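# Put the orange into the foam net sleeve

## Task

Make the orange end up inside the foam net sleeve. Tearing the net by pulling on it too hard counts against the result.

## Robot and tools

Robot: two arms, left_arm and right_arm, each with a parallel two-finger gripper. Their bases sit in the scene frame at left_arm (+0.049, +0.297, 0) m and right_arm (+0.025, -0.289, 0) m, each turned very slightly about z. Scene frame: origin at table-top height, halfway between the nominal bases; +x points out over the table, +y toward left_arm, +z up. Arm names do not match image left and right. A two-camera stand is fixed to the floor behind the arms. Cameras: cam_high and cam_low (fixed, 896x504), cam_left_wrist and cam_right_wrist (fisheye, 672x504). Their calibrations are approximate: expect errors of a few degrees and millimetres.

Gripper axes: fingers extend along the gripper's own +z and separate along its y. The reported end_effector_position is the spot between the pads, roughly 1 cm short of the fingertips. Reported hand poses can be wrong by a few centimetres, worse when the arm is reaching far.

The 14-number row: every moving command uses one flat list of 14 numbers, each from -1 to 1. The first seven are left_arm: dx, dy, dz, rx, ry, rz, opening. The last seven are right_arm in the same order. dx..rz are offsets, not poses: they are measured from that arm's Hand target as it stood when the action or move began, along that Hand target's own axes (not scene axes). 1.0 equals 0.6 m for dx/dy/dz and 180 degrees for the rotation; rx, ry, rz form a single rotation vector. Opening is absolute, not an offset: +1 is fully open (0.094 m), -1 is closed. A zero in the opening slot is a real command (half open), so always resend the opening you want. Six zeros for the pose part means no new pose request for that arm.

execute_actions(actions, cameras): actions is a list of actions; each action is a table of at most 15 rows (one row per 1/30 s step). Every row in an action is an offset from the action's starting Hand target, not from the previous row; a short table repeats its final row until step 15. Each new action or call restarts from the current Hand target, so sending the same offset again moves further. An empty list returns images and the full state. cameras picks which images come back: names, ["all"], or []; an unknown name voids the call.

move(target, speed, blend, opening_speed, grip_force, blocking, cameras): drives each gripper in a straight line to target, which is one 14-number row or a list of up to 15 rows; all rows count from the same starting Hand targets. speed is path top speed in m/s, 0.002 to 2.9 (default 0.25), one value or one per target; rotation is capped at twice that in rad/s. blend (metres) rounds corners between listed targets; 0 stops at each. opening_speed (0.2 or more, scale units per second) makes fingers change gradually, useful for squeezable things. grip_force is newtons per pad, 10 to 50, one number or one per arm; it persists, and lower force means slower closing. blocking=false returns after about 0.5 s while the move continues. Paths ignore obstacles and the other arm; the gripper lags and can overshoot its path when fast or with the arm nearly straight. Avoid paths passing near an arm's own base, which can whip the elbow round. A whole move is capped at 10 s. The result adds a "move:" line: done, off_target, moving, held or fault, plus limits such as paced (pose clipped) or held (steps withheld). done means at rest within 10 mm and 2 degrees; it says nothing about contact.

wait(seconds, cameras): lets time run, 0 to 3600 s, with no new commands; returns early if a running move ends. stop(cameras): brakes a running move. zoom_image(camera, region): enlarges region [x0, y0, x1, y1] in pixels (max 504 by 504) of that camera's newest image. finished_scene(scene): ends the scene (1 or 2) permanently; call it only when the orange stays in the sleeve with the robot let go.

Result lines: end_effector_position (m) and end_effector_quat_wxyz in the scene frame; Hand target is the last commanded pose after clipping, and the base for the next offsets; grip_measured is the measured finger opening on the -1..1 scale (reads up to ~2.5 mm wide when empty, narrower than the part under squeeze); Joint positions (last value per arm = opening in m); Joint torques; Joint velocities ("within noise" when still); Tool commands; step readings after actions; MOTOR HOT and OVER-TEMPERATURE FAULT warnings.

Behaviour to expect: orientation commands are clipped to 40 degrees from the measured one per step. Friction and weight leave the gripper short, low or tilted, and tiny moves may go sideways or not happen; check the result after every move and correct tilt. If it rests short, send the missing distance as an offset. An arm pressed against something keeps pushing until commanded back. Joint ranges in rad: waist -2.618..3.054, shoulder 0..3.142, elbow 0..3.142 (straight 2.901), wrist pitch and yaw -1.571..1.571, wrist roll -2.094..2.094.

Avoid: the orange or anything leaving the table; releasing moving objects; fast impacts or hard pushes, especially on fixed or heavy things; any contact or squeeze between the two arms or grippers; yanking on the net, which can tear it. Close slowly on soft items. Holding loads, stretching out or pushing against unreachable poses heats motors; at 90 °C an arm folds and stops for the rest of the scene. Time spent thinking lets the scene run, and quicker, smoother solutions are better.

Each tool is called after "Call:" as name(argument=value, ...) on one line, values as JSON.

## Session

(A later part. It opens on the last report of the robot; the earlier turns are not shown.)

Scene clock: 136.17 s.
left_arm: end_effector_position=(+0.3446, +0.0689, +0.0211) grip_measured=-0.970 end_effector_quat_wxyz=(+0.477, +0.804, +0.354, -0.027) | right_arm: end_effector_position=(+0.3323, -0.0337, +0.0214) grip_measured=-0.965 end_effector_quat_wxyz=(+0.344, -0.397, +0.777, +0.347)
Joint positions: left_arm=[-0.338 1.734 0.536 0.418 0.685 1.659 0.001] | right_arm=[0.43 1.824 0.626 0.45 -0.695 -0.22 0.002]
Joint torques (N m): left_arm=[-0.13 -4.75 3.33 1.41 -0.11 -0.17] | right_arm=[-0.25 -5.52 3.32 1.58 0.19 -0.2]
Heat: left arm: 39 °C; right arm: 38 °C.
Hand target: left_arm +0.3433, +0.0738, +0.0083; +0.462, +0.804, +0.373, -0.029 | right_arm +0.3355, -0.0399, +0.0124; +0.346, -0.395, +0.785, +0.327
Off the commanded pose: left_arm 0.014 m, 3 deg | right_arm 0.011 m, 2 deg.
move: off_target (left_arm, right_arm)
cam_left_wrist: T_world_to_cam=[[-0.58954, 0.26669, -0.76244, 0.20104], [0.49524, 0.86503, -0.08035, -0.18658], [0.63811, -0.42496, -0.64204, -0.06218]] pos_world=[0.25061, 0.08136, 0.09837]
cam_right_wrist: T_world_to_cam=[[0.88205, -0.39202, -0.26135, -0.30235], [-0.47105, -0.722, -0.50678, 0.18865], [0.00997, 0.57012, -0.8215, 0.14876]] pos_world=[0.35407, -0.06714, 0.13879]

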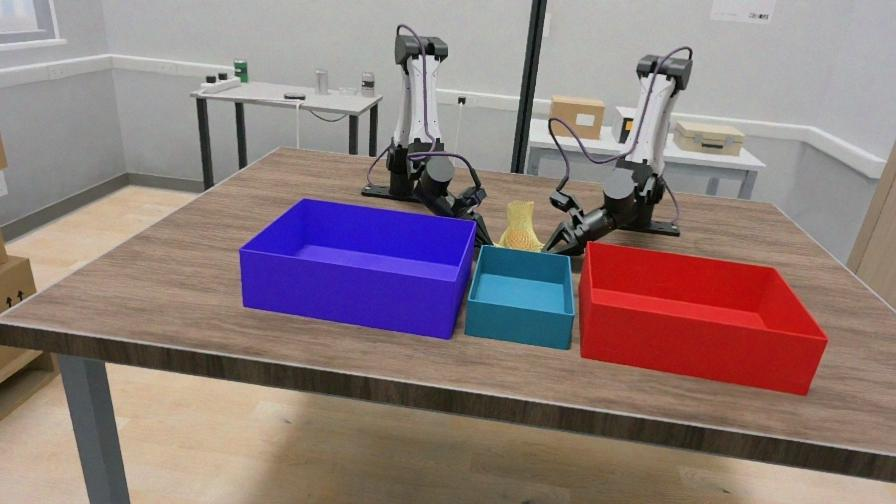

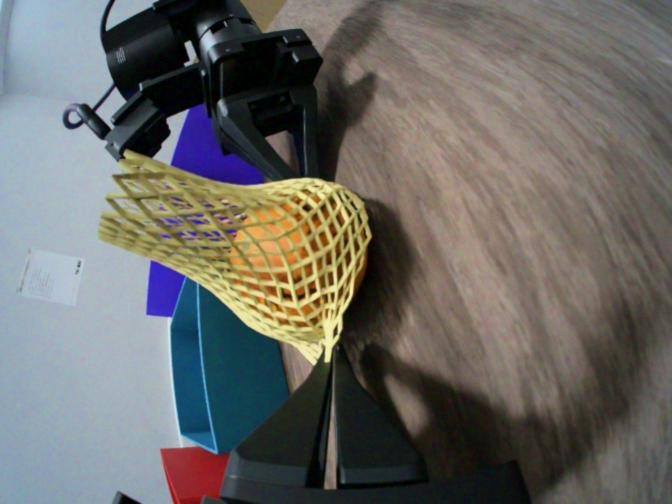

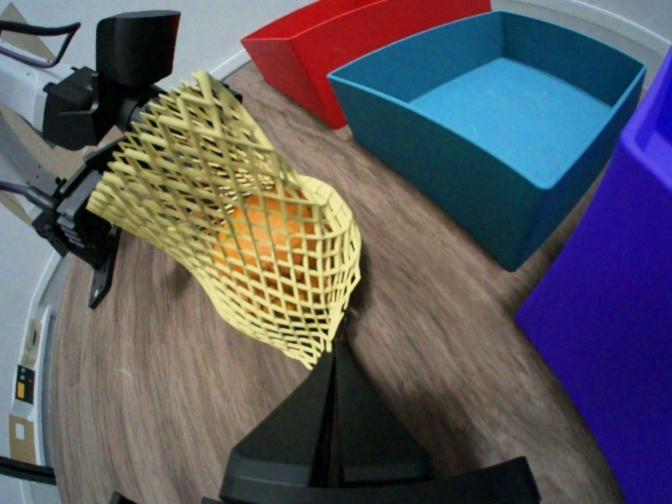

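Call:
move(target=[0,0,0,0,0,0,-0.75,0,0,0,0,0,0,-0.75], opening_speed=0.3, cameras=["cam_low","cam_left_wrist","cam_right_wrist"])

Call:
zoom_image(camera="cam_left_wrist", region=[120, 120, 470, 380])

Call:
zoom_image(camera="cam_right_wrist", region=[120, 150, 440, 380])

Scene clock: 149.07 s.
left_arm: end_effector_position=(+0.3436, +0.0713, +0.0162) grip_measured=-0.752 end_effector_quat_wxyz=(+0.470, +0.806, +0.360, -0.025) | right_arm: end_effector_position=(+0.3326, -0.0363, +0.0164) grip_measured=-0.752 end_effector_quat_wxyz=(+0.342, -0.394, +0.783, +0.339)
Joint positions: left_arm=[-0.338 1.74 0.53 0.418 0.671 1.659 0.012] | right_arm=[0.43 1.831 0.621 0.45 -0.677 -0.22 0.012]
Joint torques (N m): left_arm=[-0.13 -5.16 3.77 1.43 0 -0.18] | right_arm=[-0.31 -5.79 3.85 1.48 0.08 -0.16]
Heat: left arm: 38 °C; right arm: 38 °C.
Hand target: left_arm +0.3433, +0.0738, +0.0083; +0.462, +0.804, +0.373, -0.029 | right_arm +0.3355, -0.0399, +0.0124; +0.346, -0.395, +0.785, +0.327
Off the commanded pose: left_arm 0.008 m, 2 deg | right_arm 0.006 m, 1 deg.
move: done
cam_left_wrist: T_world_to_cam=[[-0.59827, 0.27107, -0.75405, 0.19867], [0.4861, 0.87088, -0.07261, -0.18599], [0.63701, -0.40999, -0.65279, -0.06427]] pos_world=[0.25021, 0.08177, 0.09435]
cam_right_wrist: T_world_to_cam=[[0.87541, -0.40797, -0.25928, -0.30337], [-0.4832, -0.72352, -0.49299, 0.18821], [0.01353, 0.55685, -0.83051, 0.14459]] pos_world=[0.35456, -0.0681, 0.13421]

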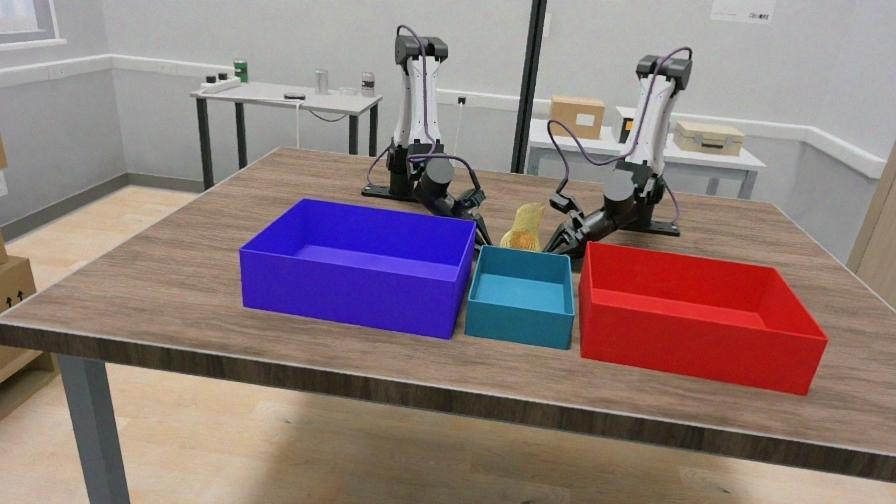

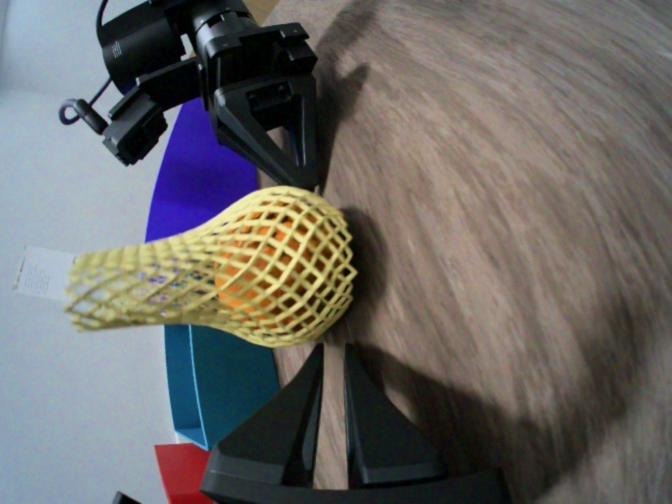

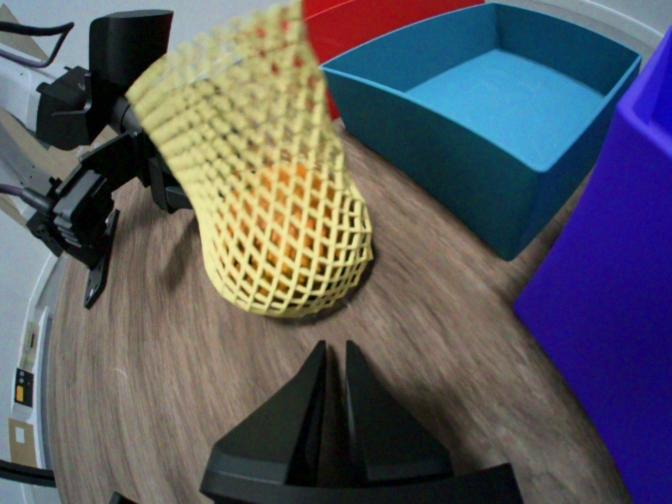

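Scaled by 1.440 from the camera's image (finer frame: 960x720).

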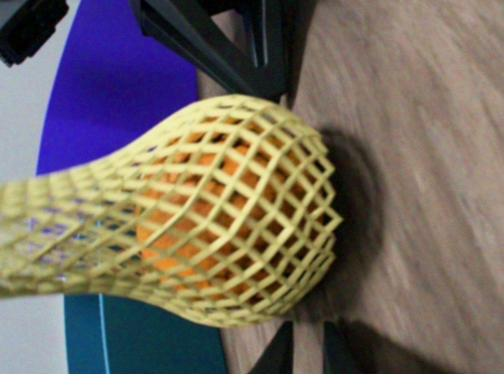

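Scaled by 1.575 from the camera's image (finer frame: 960x720).

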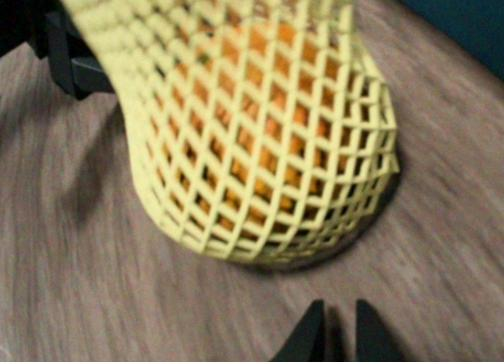

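Released and inside. Retreat along -z.

Call:
move(target=[0,0,-0.15,0,0,0,-0.75,0,0,-0.15,0,0,0,-0.75], speed=0.1, cameras=["cam_low","cam_left_wrist"])

Scene clock: 155.27 s.
left_arm: end_effector_position=(+0.3123, +0.1436, +0.0474) grip_measured=-0.752 end_effector_quat_wxyz=(+0.452, +0.805, +0.384, -0.035) | right_arm: end_effector_position=(+0.3077, -0.1125, +0.0506) grip_measured=-0.752 end_effector_quat_wxyz=(+0.335, -0.385, +0.796, +0.326)
Joint positions: left_arm=[-0.085 1.422 0.486 -0.076 0.802 1.904 0.012] | right_arm=[0.195 1.516 0.542 0.039 -0.796 -0.449 0.012]
Joint torques (N m): left_arm=[0.79 -6.46 7.09 0.83 0.36 0.11] | right_arm=[-0.88 -6.64 6.48 0.99 -0.41 -0.22]
Heat: left arm: 38 °C; right arm: 38 °C.
Hand target: left_arm +0.3165, +0.1426, +0.0598; +0.462, +0.804, +0.373, -0.029 | right_arm +0.3099, -0.1108, +0.0615; +0.346, -0.395, +0.785, +0.327
Off the commanded pose: left_arm 0.013 m, 2 deg | right_arm 0.011 m, 2 deg.
move: off_target (left_arm, right_arm)
cam_left_wrist: T_world_to_cam=[[-0.64385, 0.26961, -0.71608, 0.1966], [0.45593, 0.88676, -0.07607, -0.22416], [0.61448, -0.37547, -0.69386, 0.00971]] pos_world=[0.22282, 0.14942, 0.13046]

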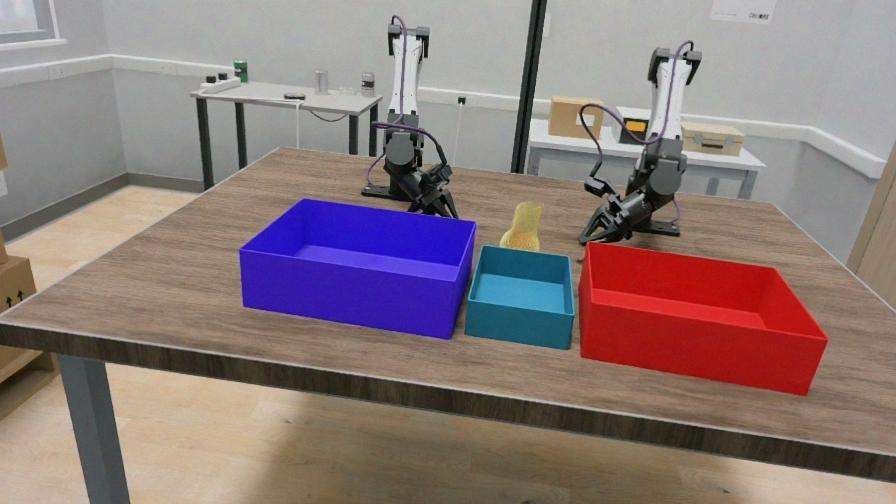

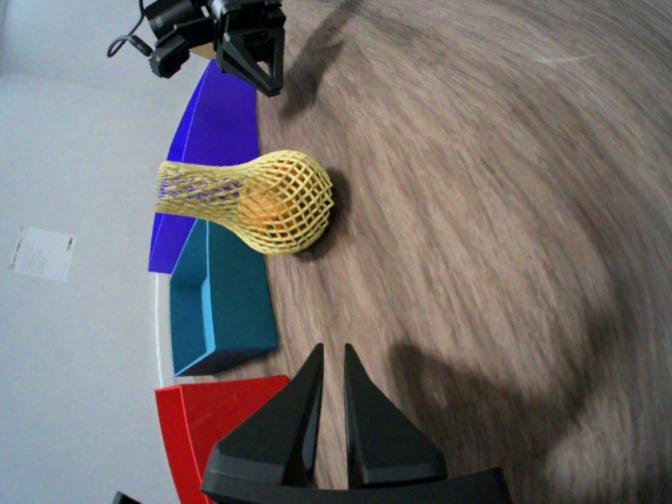

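Call:
finished_scene(scene=1)

The scene is finished: the task was done.


## Next scene

The same job, from a new start.

Call:
execute_actions(actions=[])

Call:
zoom_image(camera="cam_low", region=[440, 30, 660, 260])

Scene clock: 0.00 s.
left_arm: end_effector_position=(+0.3276, +0.0131, +0.0820) grip_measured=-0.975 end_effector_quat_wxyz=(+0.284, +0.077, +0.764, -0.575) | right_arm: end_effector_position=(+0.3221, -0.0858, +0.0869) grip_measured=-0.962 end_effector_quat_wxyz=(-0.645, +0.707, -0.289, -0.029)
Joint positions: left_arm=[-0.494 1.852 0.388 1.233 0.685 -0.865 0.001] | right_arm=[0.192 1.777 0.367 1.082 -1.029 -1.422 0.002]
Joint velocities: within noise
Joint torques (N m): no reading
Heat: left arm: 31 °C; right arm: 30 °C.
Hand target: left_arm +0.3319, +0.0137, +0.0867; +0.292, +0.077, +0.760, -0.575 | right_arm +0.3260, -0.0867, +0.0936; -0.651, +0.704, -0.283, -0.022
Tool commands: left_gripper/opening=-1.0 right_gripper/opening=-1.0
camera_calibration:
cam_left_wrist: T_world_to_cam=[[-0.42696, -0.35456, 0.83186, 0.07654], [-0.8993, 0.26281, -0.34956, 0.36178], [-0.09469, -0.89734, -0.43107, 0.19297]] pos_world=[0.37629, 0.10522, 0.14597]
cam_right_wrist: T_world_to_cam=[[0.4323, 0.05715, 0.89992, -0.21416], [0.61923, -0.74428, -0.2502, -0.19596], [0.65549, 0.66542, -0.35714, -0.00788]] pos_world=[0.21909, -0.12837, 0.14089]

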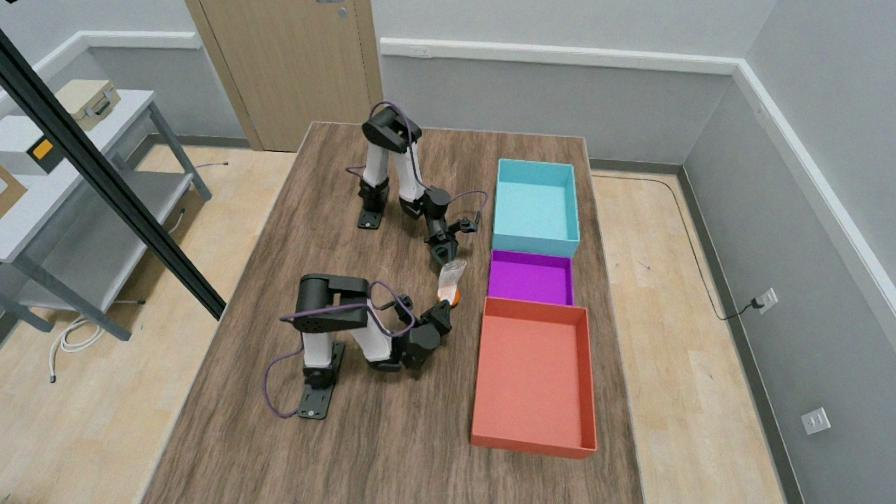

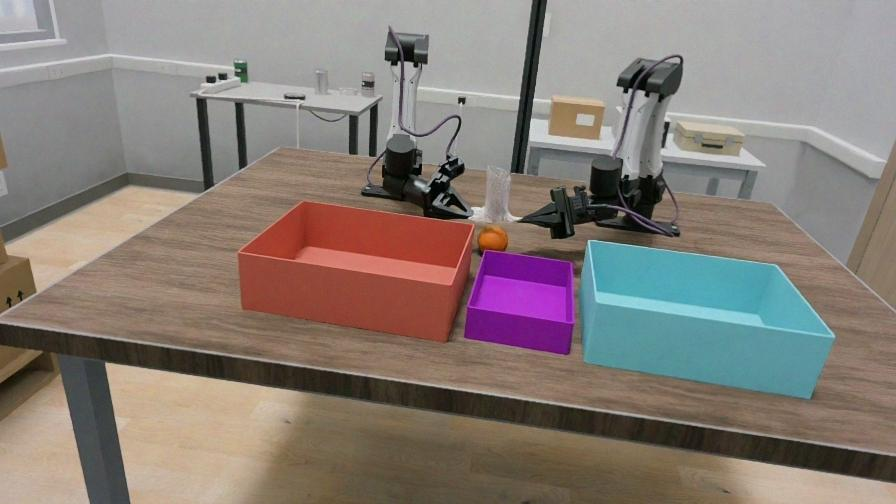

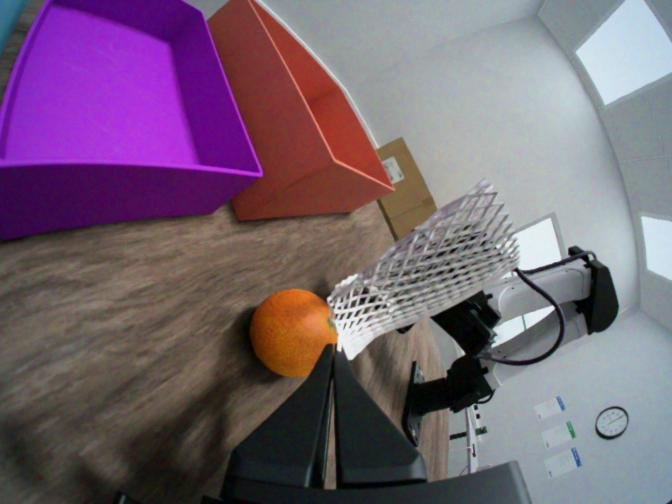

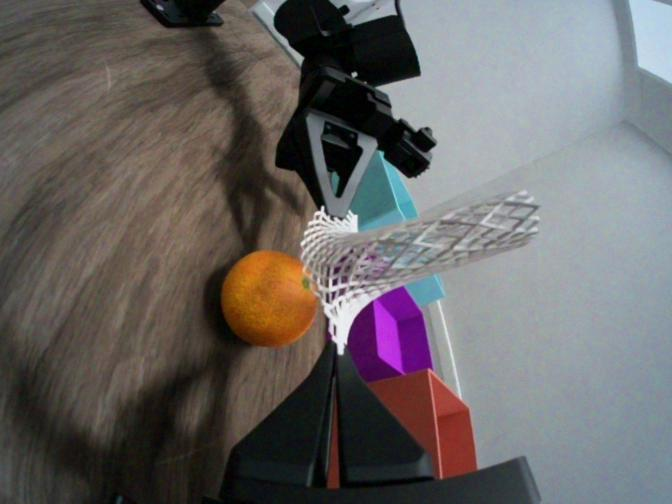

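Scaled by 2.191.

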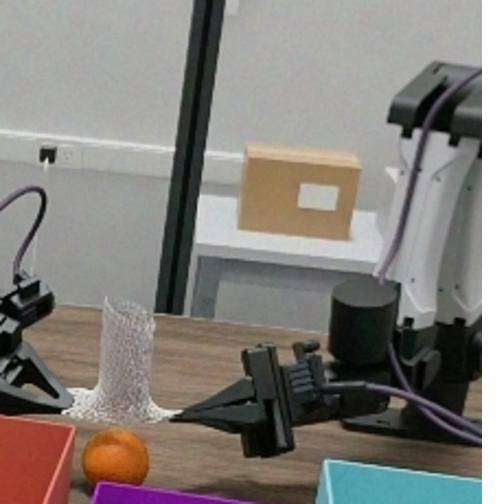

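Call:
move(target=[[-0.0008,-0.0128,-0.0133,-0.1055,0.1166,0.1634,-1,-0.0092,-0.0052,0,-0.1423,0.063,0,-1],[0.0462,0.0603,0.0013,-0.1055,0.1166,0.1634,-1,0.0265,0.0755,0.0133,-0.1423,0.063,0,-1]], speed=[0.12,0.05], cameras=["cam_low","cam_left_wrist","cam_right_wrist"])

Call:
zoom_image(camera="cam_low", region=[420, 140, 570, 290])

Scene clock: 30.03 s.
left_arm: end_effector_position=(+0.3248, +0.0162, +0.0508) grip_measured=-0.976 end_effector_quat_wxyz=(+0.293, +0.316, +0.836, -0.340) | right_arm: end_effector_position=(+0.3198, -0.0822, +0.0498) grip_measured=-0.962 end_effector_quat_wxyz=(-0.452, +0.828, -0.332, -0.025)
Joint positions: left_arm=[-0.562 1.623 0.631 0.245 0.498 -0.081 0.001] | right_arm=[0.307 1.59 0.628 0.059 -0.719 -1.831 0.002]
Joint torques (N m): left_arm=[-0.34 -4.98 4.59 1.71 -0.17 0.18] | right_arm=[-0.03 -4.52 4.36 1.37 -0.02 -0.1]
Heat: left arm: 34 °C; right arm: 32 °C.
Hand target: left_arm +0.3260, +0.0187, +0.0418; +0.295, +0.319, +0.839, -0.328 | right_arm +0.3227, -0.0849, +0.0450; -0.448, +0.829, -0.334, -0.015
Off the commanded pose: left_arm 0.009 m, 1 deg | right_arm 0.006 m, 1 deg.
move: done
cam_left_wrist: T_world_to_cam=[[-0.71435, -0.59534, 0.36779, 0.22316], [-0.698, 0.64364, -0.31387, 0.27411], [-0.04987, -0.48094, -0.87533, 0.18325]] pos_world=[0.35989, 0.04456, 0.16437]
cam_right_wrist: T_world_to_cam=[[0.55616, 0.42547, 0.7139, -0.18005], [0.61152, -0.79122, -0.00485, -0.21469], [0.56279, 0.43926, -0.70023, 0.00629]] pos_world=[0.22788, -0.09603, 0.1319]

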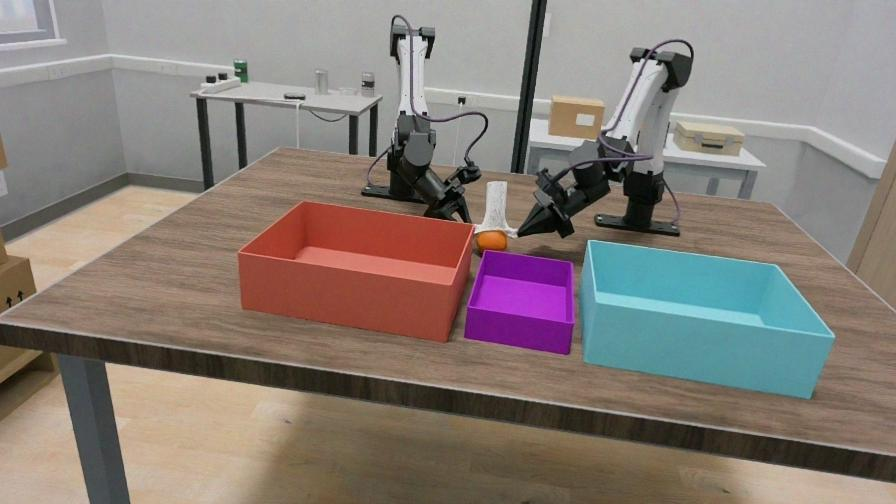

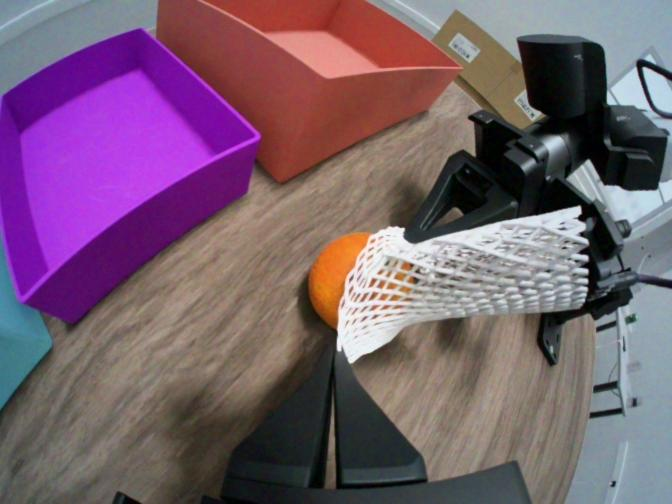

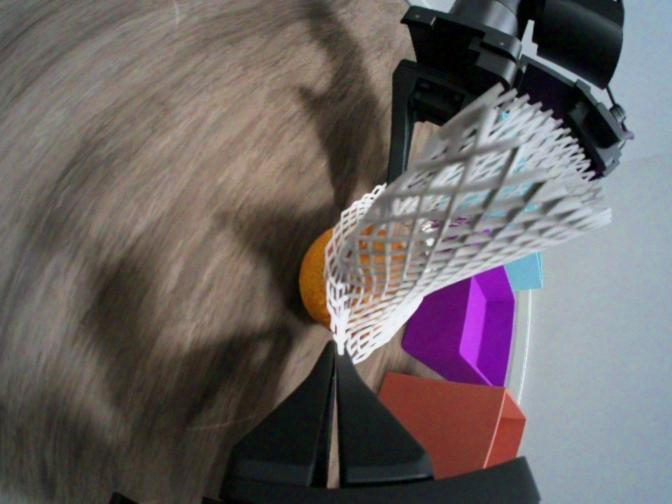

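Scaled by 3.360.

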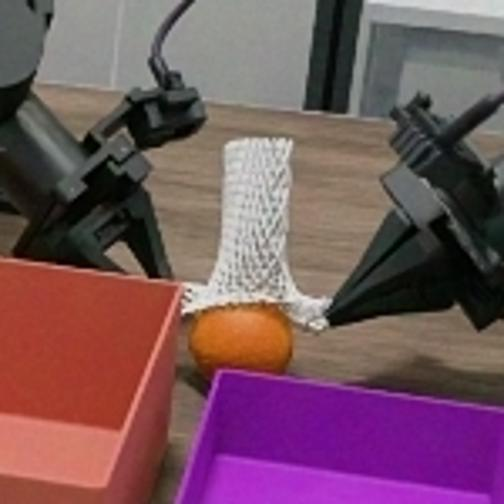

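Call:
move(target=[0.0347,0.0278,0.0335,0,0,0,-1,0.028,0.0382,0.0302,0,0,0,-1], speed=0.05, cameras=["cam_low","cam_left_wrist","cam_right_wrist"])

Call:
zoom_image(camera="cam_low", region=[420, 140, 570, 290])

Call:
zoom_image(camera="cam_left_wrist", region=[280, 160, 600, 400])

Call:
zoom_image(camera="cam_right_wrist", region=[260, 140, 580, 380])

Scene clock: 45.47 s.
left_arm: end_effector_position=(+0.3319, +0.0112, +0.0249) grip_measured=-0.978 end_effector_quat_wxyz=(+0.308, +0.322, +0.828, -0.342) | right_arm: end_effector_position=(+0.3296, -0.0831, +0.0215) grip_measured=-0.963 end_effector_quat_wxyz=(-0.458, +0.828, -0.324, -0.013)
Joint positions: left_arm=[-0.562 1.752 0.602 0.432 0.499 -0.07 0.001] | right_arm=[0.295 1.72 0.597 0.238 -0.724 -1.85 0.002]
Joint torques (N m): left_arm=[1.06 -5.15 3.55 1.5 -0.09 0.18] | right_arm=[-0.81 -4.6 3.26 1.21 -0.04 -0.09]
Heat: left arm: 34 °C; right arm: 32 °C.
Hand target: left_arm +0.3309, +0.0206, +0.0088; +0.295, +0.319, +0.839, -0.328 | right_arm +0.3277, -0.0890, +0.0120; -0.448, +0.829, -0.334, -0.015
Off the commanded pose: left_arm 0.019 m, 3 deg | right_arm 0.011 m, 2 deg.
move: off_target (left_arm, right_arm)
cam_left_wrist: T_world_to_cam=[[-0.73028, -0.58499, 0.35282, 0.2403], [-0.68267, 0.64426, -0.3448, 0.26995], [-0.02561, -0.49266, -0.86984, 0.15059]] pos_world=[0.36363, 0.04084, 0.13928]
cam_right_wrist: T_world_to_cam=[[0.53333, 0.42355, 0.73223, -0.15794], [0.61252, -0.79038, 0.01106, -0.22213], [0.58342, 0.44261, -0.68097, -0.02562]] pos_world=[0.23524, -0.09734, 0.10066]

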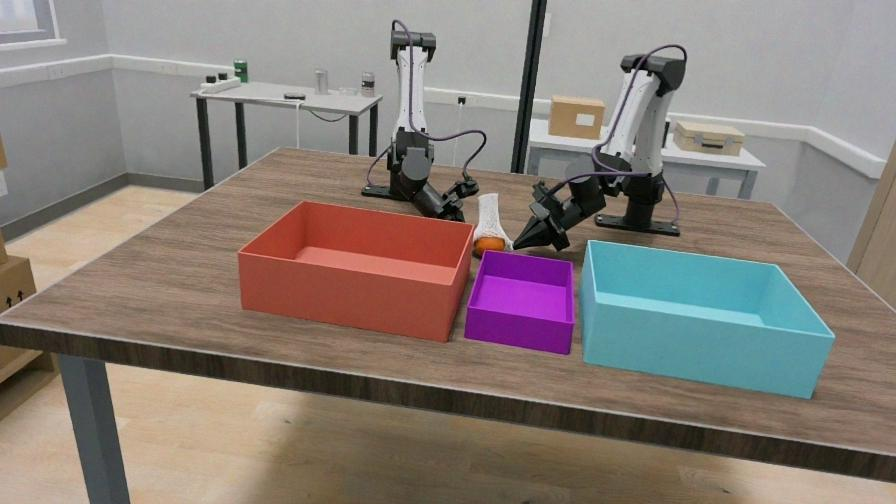

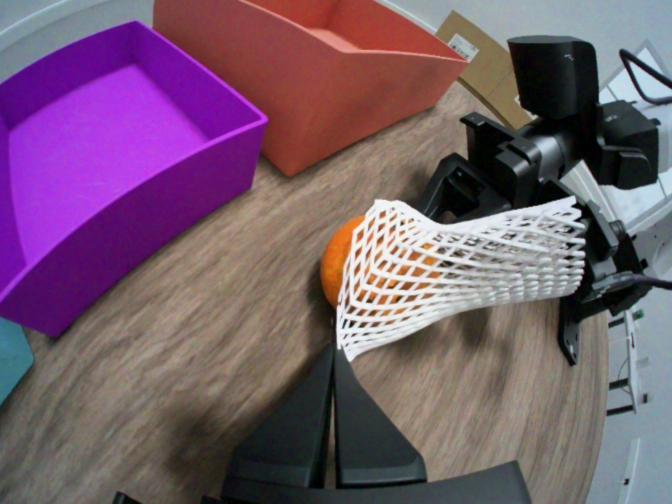

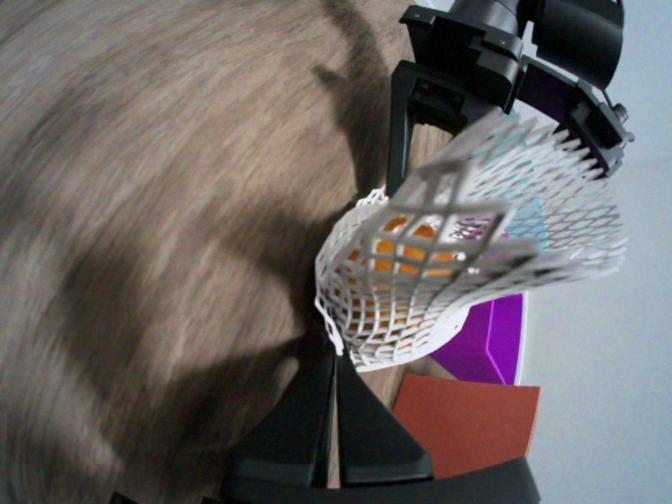

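Scaled by 3.360.

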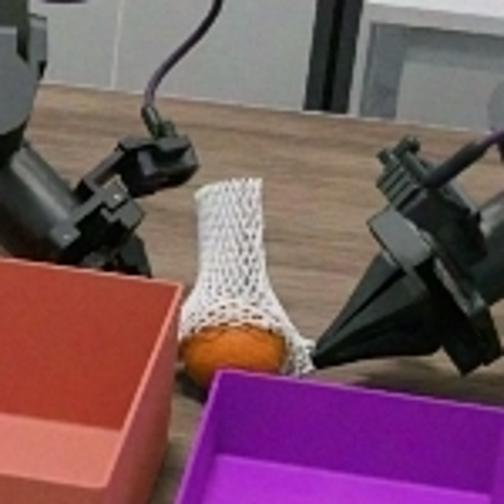

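Scaled by 1.575 from the camera's image (finer frame: 960x720).

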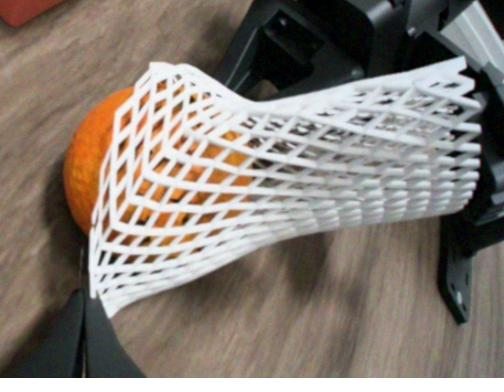

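Scaled by 1.575 from the camera's image (finer frame: 960x720).

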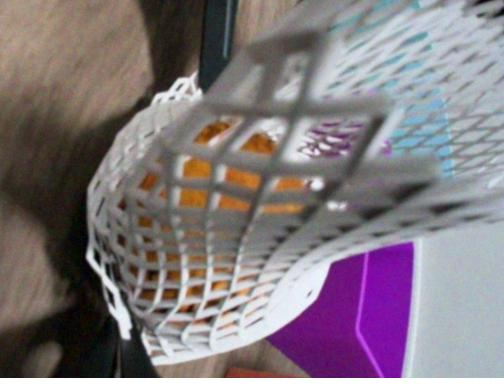

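Call:
move(target=[[-0.0338,0,-0.0155,0,0,0,-1,0.0022,-0.034,-0.0155,0,0,0,-1],[-0.0102,0.0157,0.0077,0,0,0,-1,0.0165,-0.0088,0.0075,0,0,0,-1]], speed=0.06, cameras=["cam_low","cam_left_wrist","cam_right_wrist"])

Call:
zoom_image(camera="cam_low", region=[420, 140, 570, 290])

Call:
zoom_image(camera="cam_left_wrist", region=[280, 160, 600, 400])

Call:
zoom_image(camera="cam_right_wrist", region=[260, 140, 580, 380])

Scene clock: 55.50 s.
left_arm: end_effector_position=(+0.3407, +0.0121, +0.0206) grip_measured=-0.979 end_effector_quat_wxyz=(+0.306, +0.323, +0.828, -0.341) | right_arm: end_effector_position=(+0.3382, -0.0828, +0.0179) grip_measured=-0.963 end_effector_quat_wxyz=(-0.458, +0.828, -0.324, -0.016)
Joint positions: left_arm=[-0.542 1.789 0.631 0.427 0.515 -0.053 0.001] | right_arm=[0.285 1.763 0.634 0.232 -0.733 -1.862 0.002]
Joint torques (N m): left_arm=[1.25 -5.29 4.63 1.42 -0.08 0.2] | right_arm=[-1.16 -5 4.3 1.12 -0.1 -0.12]
Heat: left arm: 35 °C; right arm: 32 °C.
Hand target: left_arm +0.3429, +0.0206, +0.0069; +0.295, +0.319, +0.839, -0.328 | right_arm +0.3396, -0.0889, +0.0099; -0.448, +0.829, -0.334, -0.015
Off the commanded pose: left_arm 0.016 m, 2 deg | right_arm 0.010 m, 2 deg.
move: off_target (left_arm)
cam_left_wrist: T_world_to_cam=[[-0.73001, -0.58503, 0.3533, 0.24876], [-0.68283, 0.64615, -0.34093, 0.27378], [-0.02883, -0.49013, -0.87118, 0.14857]] pos_world=[0.37283, 0.04144, 0.13488]
cam_right_wrist: T_world_to_cam=[[0.53492, 0.42541, 0.72999, -0.16028], [0.61553, -0.78807, 0.0082, -0.22793], [0.57877, 0.44495, -0.68341, -0.03147]] pos_world=[0.24425, -0.09744, 0.09736]

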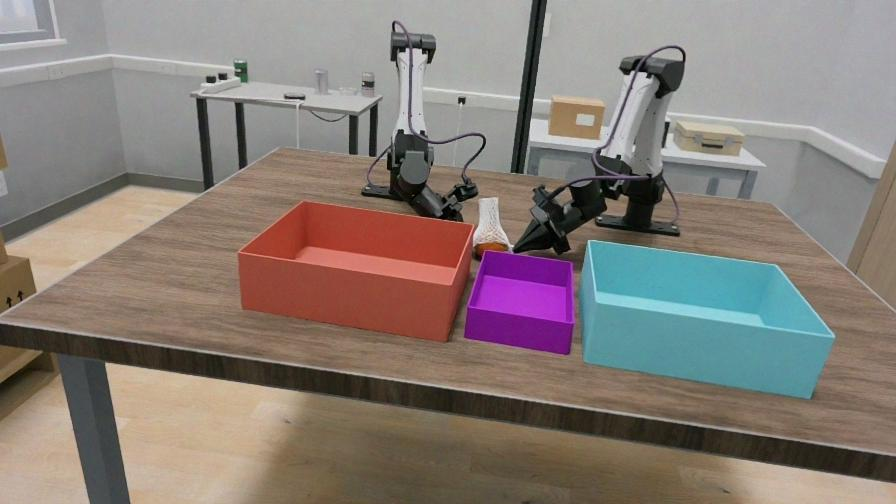

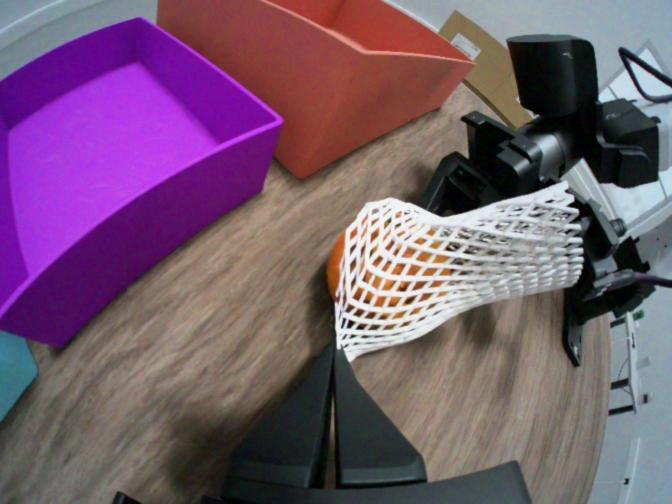

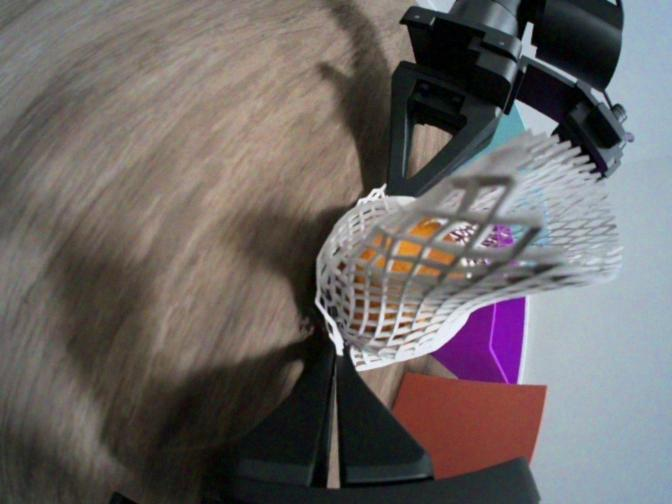

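Scaled by 3.360.

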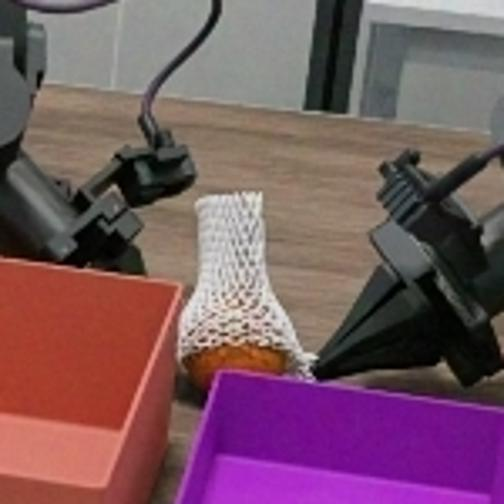

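Scaled by 1.575 from the camera's image (finer frame: 960x720).

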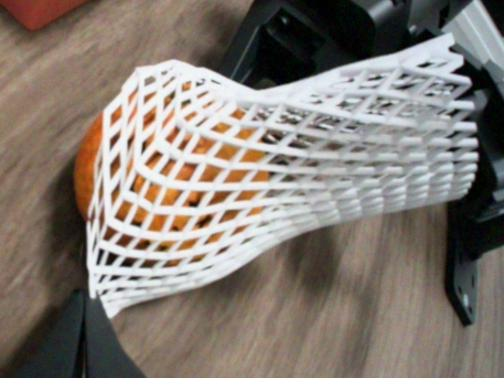

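Scaled by 1.575 from the camera's image (finer frame: 960x720).

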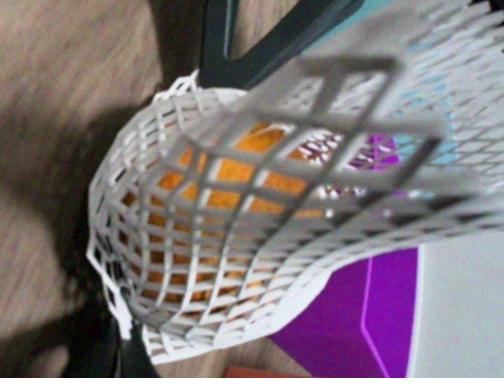

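Call:
move(target=[[-0.038,0.005,-0.0137,0,0,0,-1,0.0073,-0.0377,-0.0137,0,0,0,-1],[-0.0167,0.0195,0.0077,0,0,0,-1,0.0207,-0.0152,0.0073,0,0,0,-1]], speed=0.06, cameras=["cam_low","cam_left_wrist","cam_right_wrist"])

Call:
zoom_image(camera="cam_low", region=[420, 140, 570, 290])

Call:
zoom_image(camera="cam_left_wrist", region=[280, 160, 600, 400])

Call:
zoom_image(camera="cam_right_wrist", region=[260, 140, 580, 380])

Scene clock: 67.27 s.
left_arm: end_effector_position=(+0.3537, +0.0147, +0.0160) grip_measured=-0.979 end_effector_quat_wxyz=(+0.298, +0.320, +0.833, -0.338) | right_arm: end_effector_position=(+0.3493, -0.0830, +0.0136) grip_measured=-0.963 end_effector_quat_wxyz=(-0.451, +0.830, -0.328, -0.023)
Joint positions: left_arm=[-0.513 1.83 0.685 0.385 0.533 -0.032 0.001] | right_arm=[0.275 1.812 0.693 0.191 -0.739 -1.876 0.002]
Joint torques (N m): left_arm=[1.22 -5.79 5.24 1.49 -0.05 0.21] | right_arm=[-1.32 -5.65 5.11 1.23 -0.05 -0.11]
Heat: left arm: 34 °C; right arm: 33 °C.
Hand target: left_arm +0.3589, +0.0206, +0.0068; +0.295, +0.319, +0.839, -0.328 | right_arm +0.3556, -0.0889, +0.0100; -0.448, +0.829, -0.334, -0.015
Off the commanded pose: left_arm 0.012 m, 1 deg | right_arm 0.009 m, 1 deg.
move: off_target (left_arm)
cam_left_wrist: T_world_to_cam=[[-0.72242, -0.59126, 0.3585, 0.25876], [-0.6902, 0.64787, -0.32232, 0.28165], [-0.04169, -0.48029, -0.87612, 0.15061]] pos_world=[0.3876, 0.04286, 0.12997]
cam_right_wrist: T_world_to_cam=[[0.54913, 0.431, 0.71603, -0.1673], [0.61649, -0.78736, 0.00115, -0.23509], [0.56427, 0.44079, -0.69807, -0.03576]] pos_world=[0.25698, -0.09723, 0.0951]

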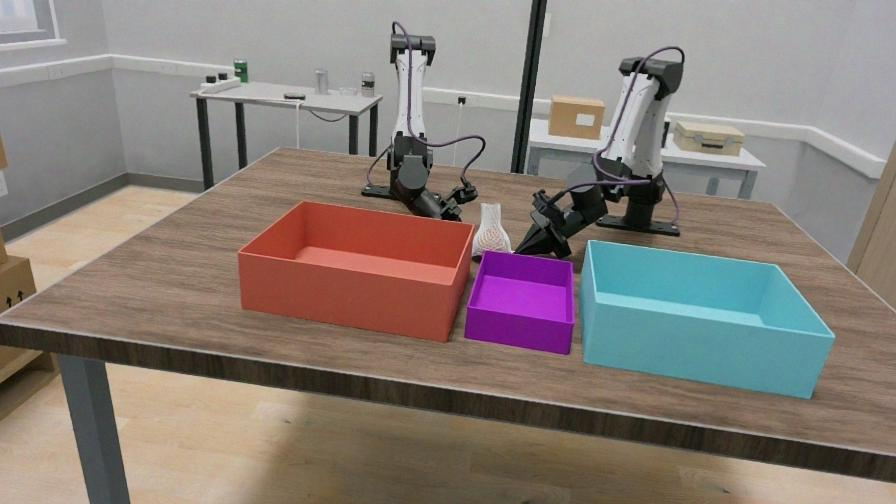

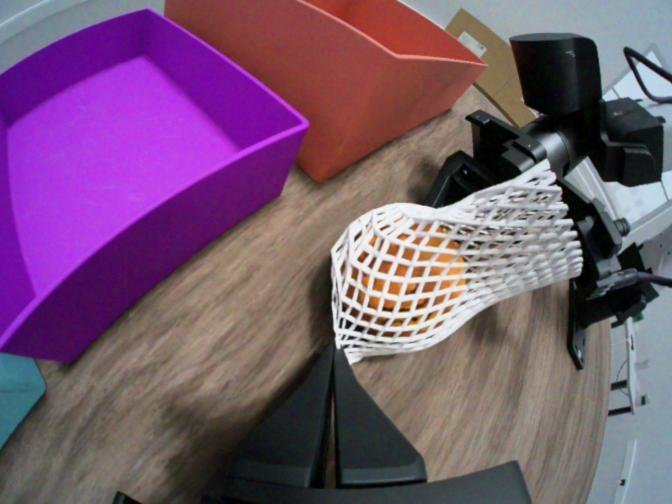

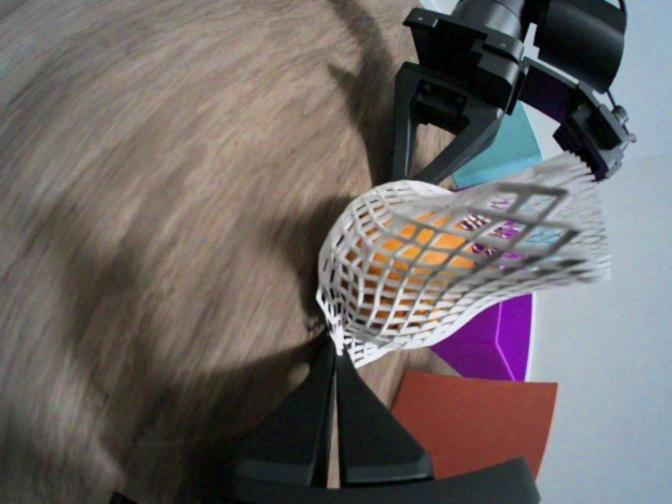

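Scaled by 3.360.

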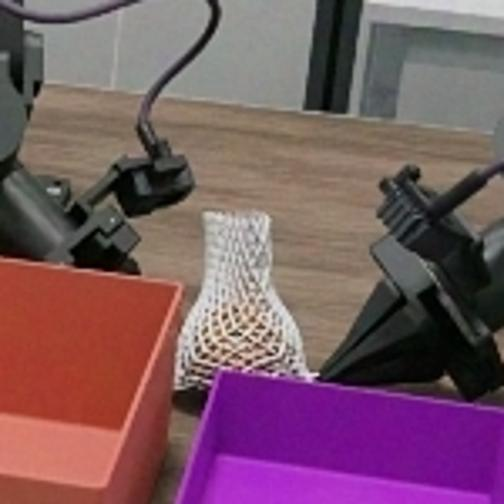

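Scaled by 1.575 from the camera's image (finer frame: 960x720).

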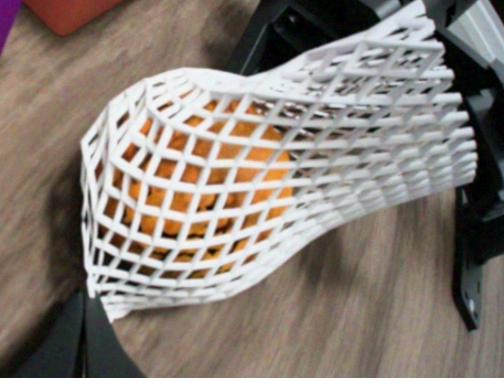

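Scaled by 1.575 from the camera's image (finer frame: 960x720).

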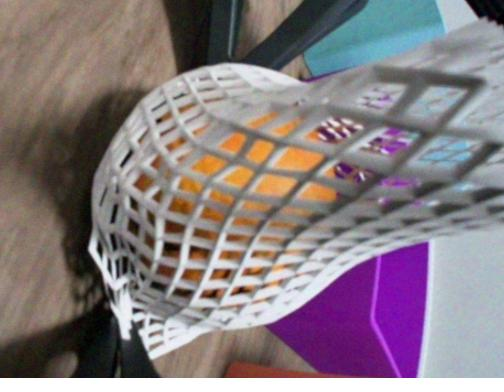

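Fully covered. Release.

Call:
move(target=[0,0,0,0,0,0,-0.75,0,0,0,0,0,0,-0.75], opening_speed=0.3, cameras=["cam_low","cam_left_wrist","cam_right_wrist"])

Scene clock: 72.33 s.
left_arm: end_effector_position=(+0.3570, +0.0192, +0.0136) grip_measured=-0.752 end_effector_quat_wxyz=(+0.298, +0.315, +0.836, -0.336) | right_arm: end_effector_position=(+0.3512, -0.0821, +0.0162) grip_measured=-0.752 end_effector_quat_wxyz=(-0.458, +0.828, -0.323, -0.020)
Joint positions: left_arm=[-0.499 1.836 0.685 0.385 0.533 -0.03 0.012] | right_arm=[0.273 1.812 0.693 0.206 -0.747 -1.876 0.012]
Joint torques (N m): left_arm=[0.68 -6.26 5.29 1.48 -0.05 0.2] | right_arm=[-0.96 -5.6 4.81 1.07 -0.04 -0.05]
Heat: left arm: 34 °C; right arm: 33 °C.
Hand target: left_arm +0.3589, +0.0206, +0.0068; +0.295, +0.319, +0.839, -0.328 | right_arm +0.3556, -0.0889, +0.0100; -0.448, +0.829, -0.334, -0.015
Off the commanded pose: left_arm 0.007 m, 1 deg | right_arm 0.010 m, 2 deg.
move: done
cam_left_wrist: T_world_to_cam=[[-0.71324, -0.60179, 0.35935, 0.26154], [-0.69982, 0.64007, -0.31711, 0.28376], [-0.03917, -0.47766, -0.87767, 0.14991]] pos_world=[0.391, 0.04737, 0.12757]
cam_right_wrist: T_world_to_cam=[[0.53822, 0.42557, 0.72747, -0.16739], [0.61888, -0.78548, 0.00163, -0.23621], [0.57211, 0.44934, -0.68614, -0.03773]] pos_world=[0.25787, -0.09735, 0.09627]

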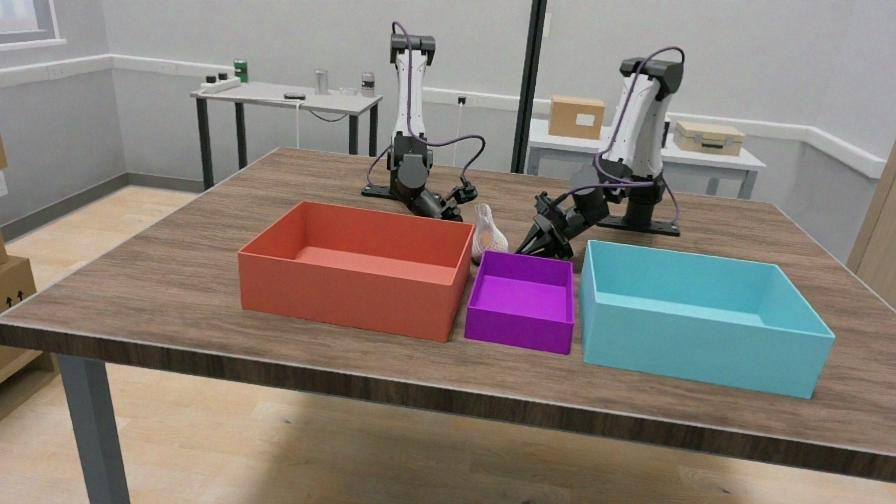

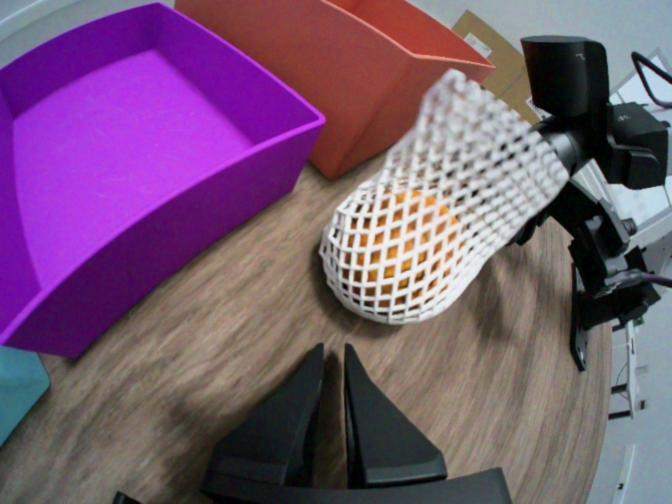

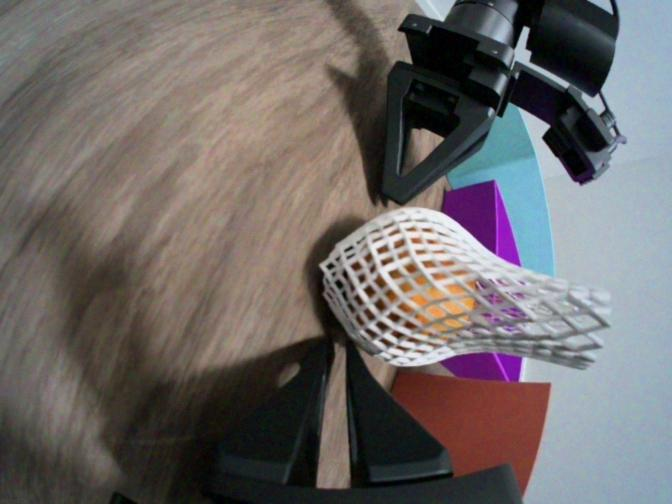

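Call:
move(target=[0,0,-0.15,0,0,0,-0.75,0,0,-0.15,0,0,0,-0.75], speed=0.1, cameras=["cam_left_wrist"])

Scene clock: 77.50 s.
left_arm: end_effector_position=(+0.3359, +0.0865, +0.0536) grip_measured=-0.752 end_effector_quat_wxyz=(+0.290, +0.311, +0.845, -0.325) | right_arm: end_effector_position=(+0.3248, -0.1581, +0.0491) grip_measured=-0.752 end_effector_quat_wxyz=(-0.435, +0.830, -0.347, -0.024)
Joint positions: left_arm=[-0.319 1.524 0.602 0.044 0.633 0.129 0.012] | right_arm=[0.028 1.584 0.693 -0.271 -0.828 -2.158 0.012]
Joint torques (N m): left_arm=[0.76 -8.46 5.71 1.11 0.24 0.2] | right_arm=[-0.8 -7.15 7.57 0.62 -0.52 -0.11]
Heat: left arm: 35 °C; right arm: 33 °C.
Hand target: left_arm +0.3333, +0.0871, +0.0618; +0.295, +0.319, +0.839, -0.328 | right_arm +0.3309, -0.1566, +0.0639; -0.448, +0.829, -0.334, -0.015
Off the commanded pose: left_arm 0.009 m, 1 deg | right_arm 0.016 m, 2 deg.
move: off_target (right_arm)
cam_left_wrist: T_world_to_cam=[[-0.70004, -0.62083, 0.35285, 0.27014], [-0.71275, 0.63784, -0.2918, 0.24182], [-0.0439, -0.45577, -0.88901, 0.21666]] pos_world=[0.37098, 0.11221, 0.16786]

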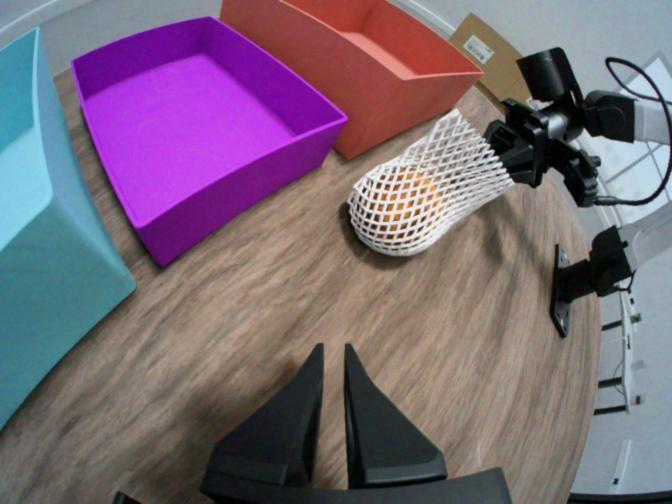

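Call:
finished_scene(scene=2)

The scene is finished: the task was done.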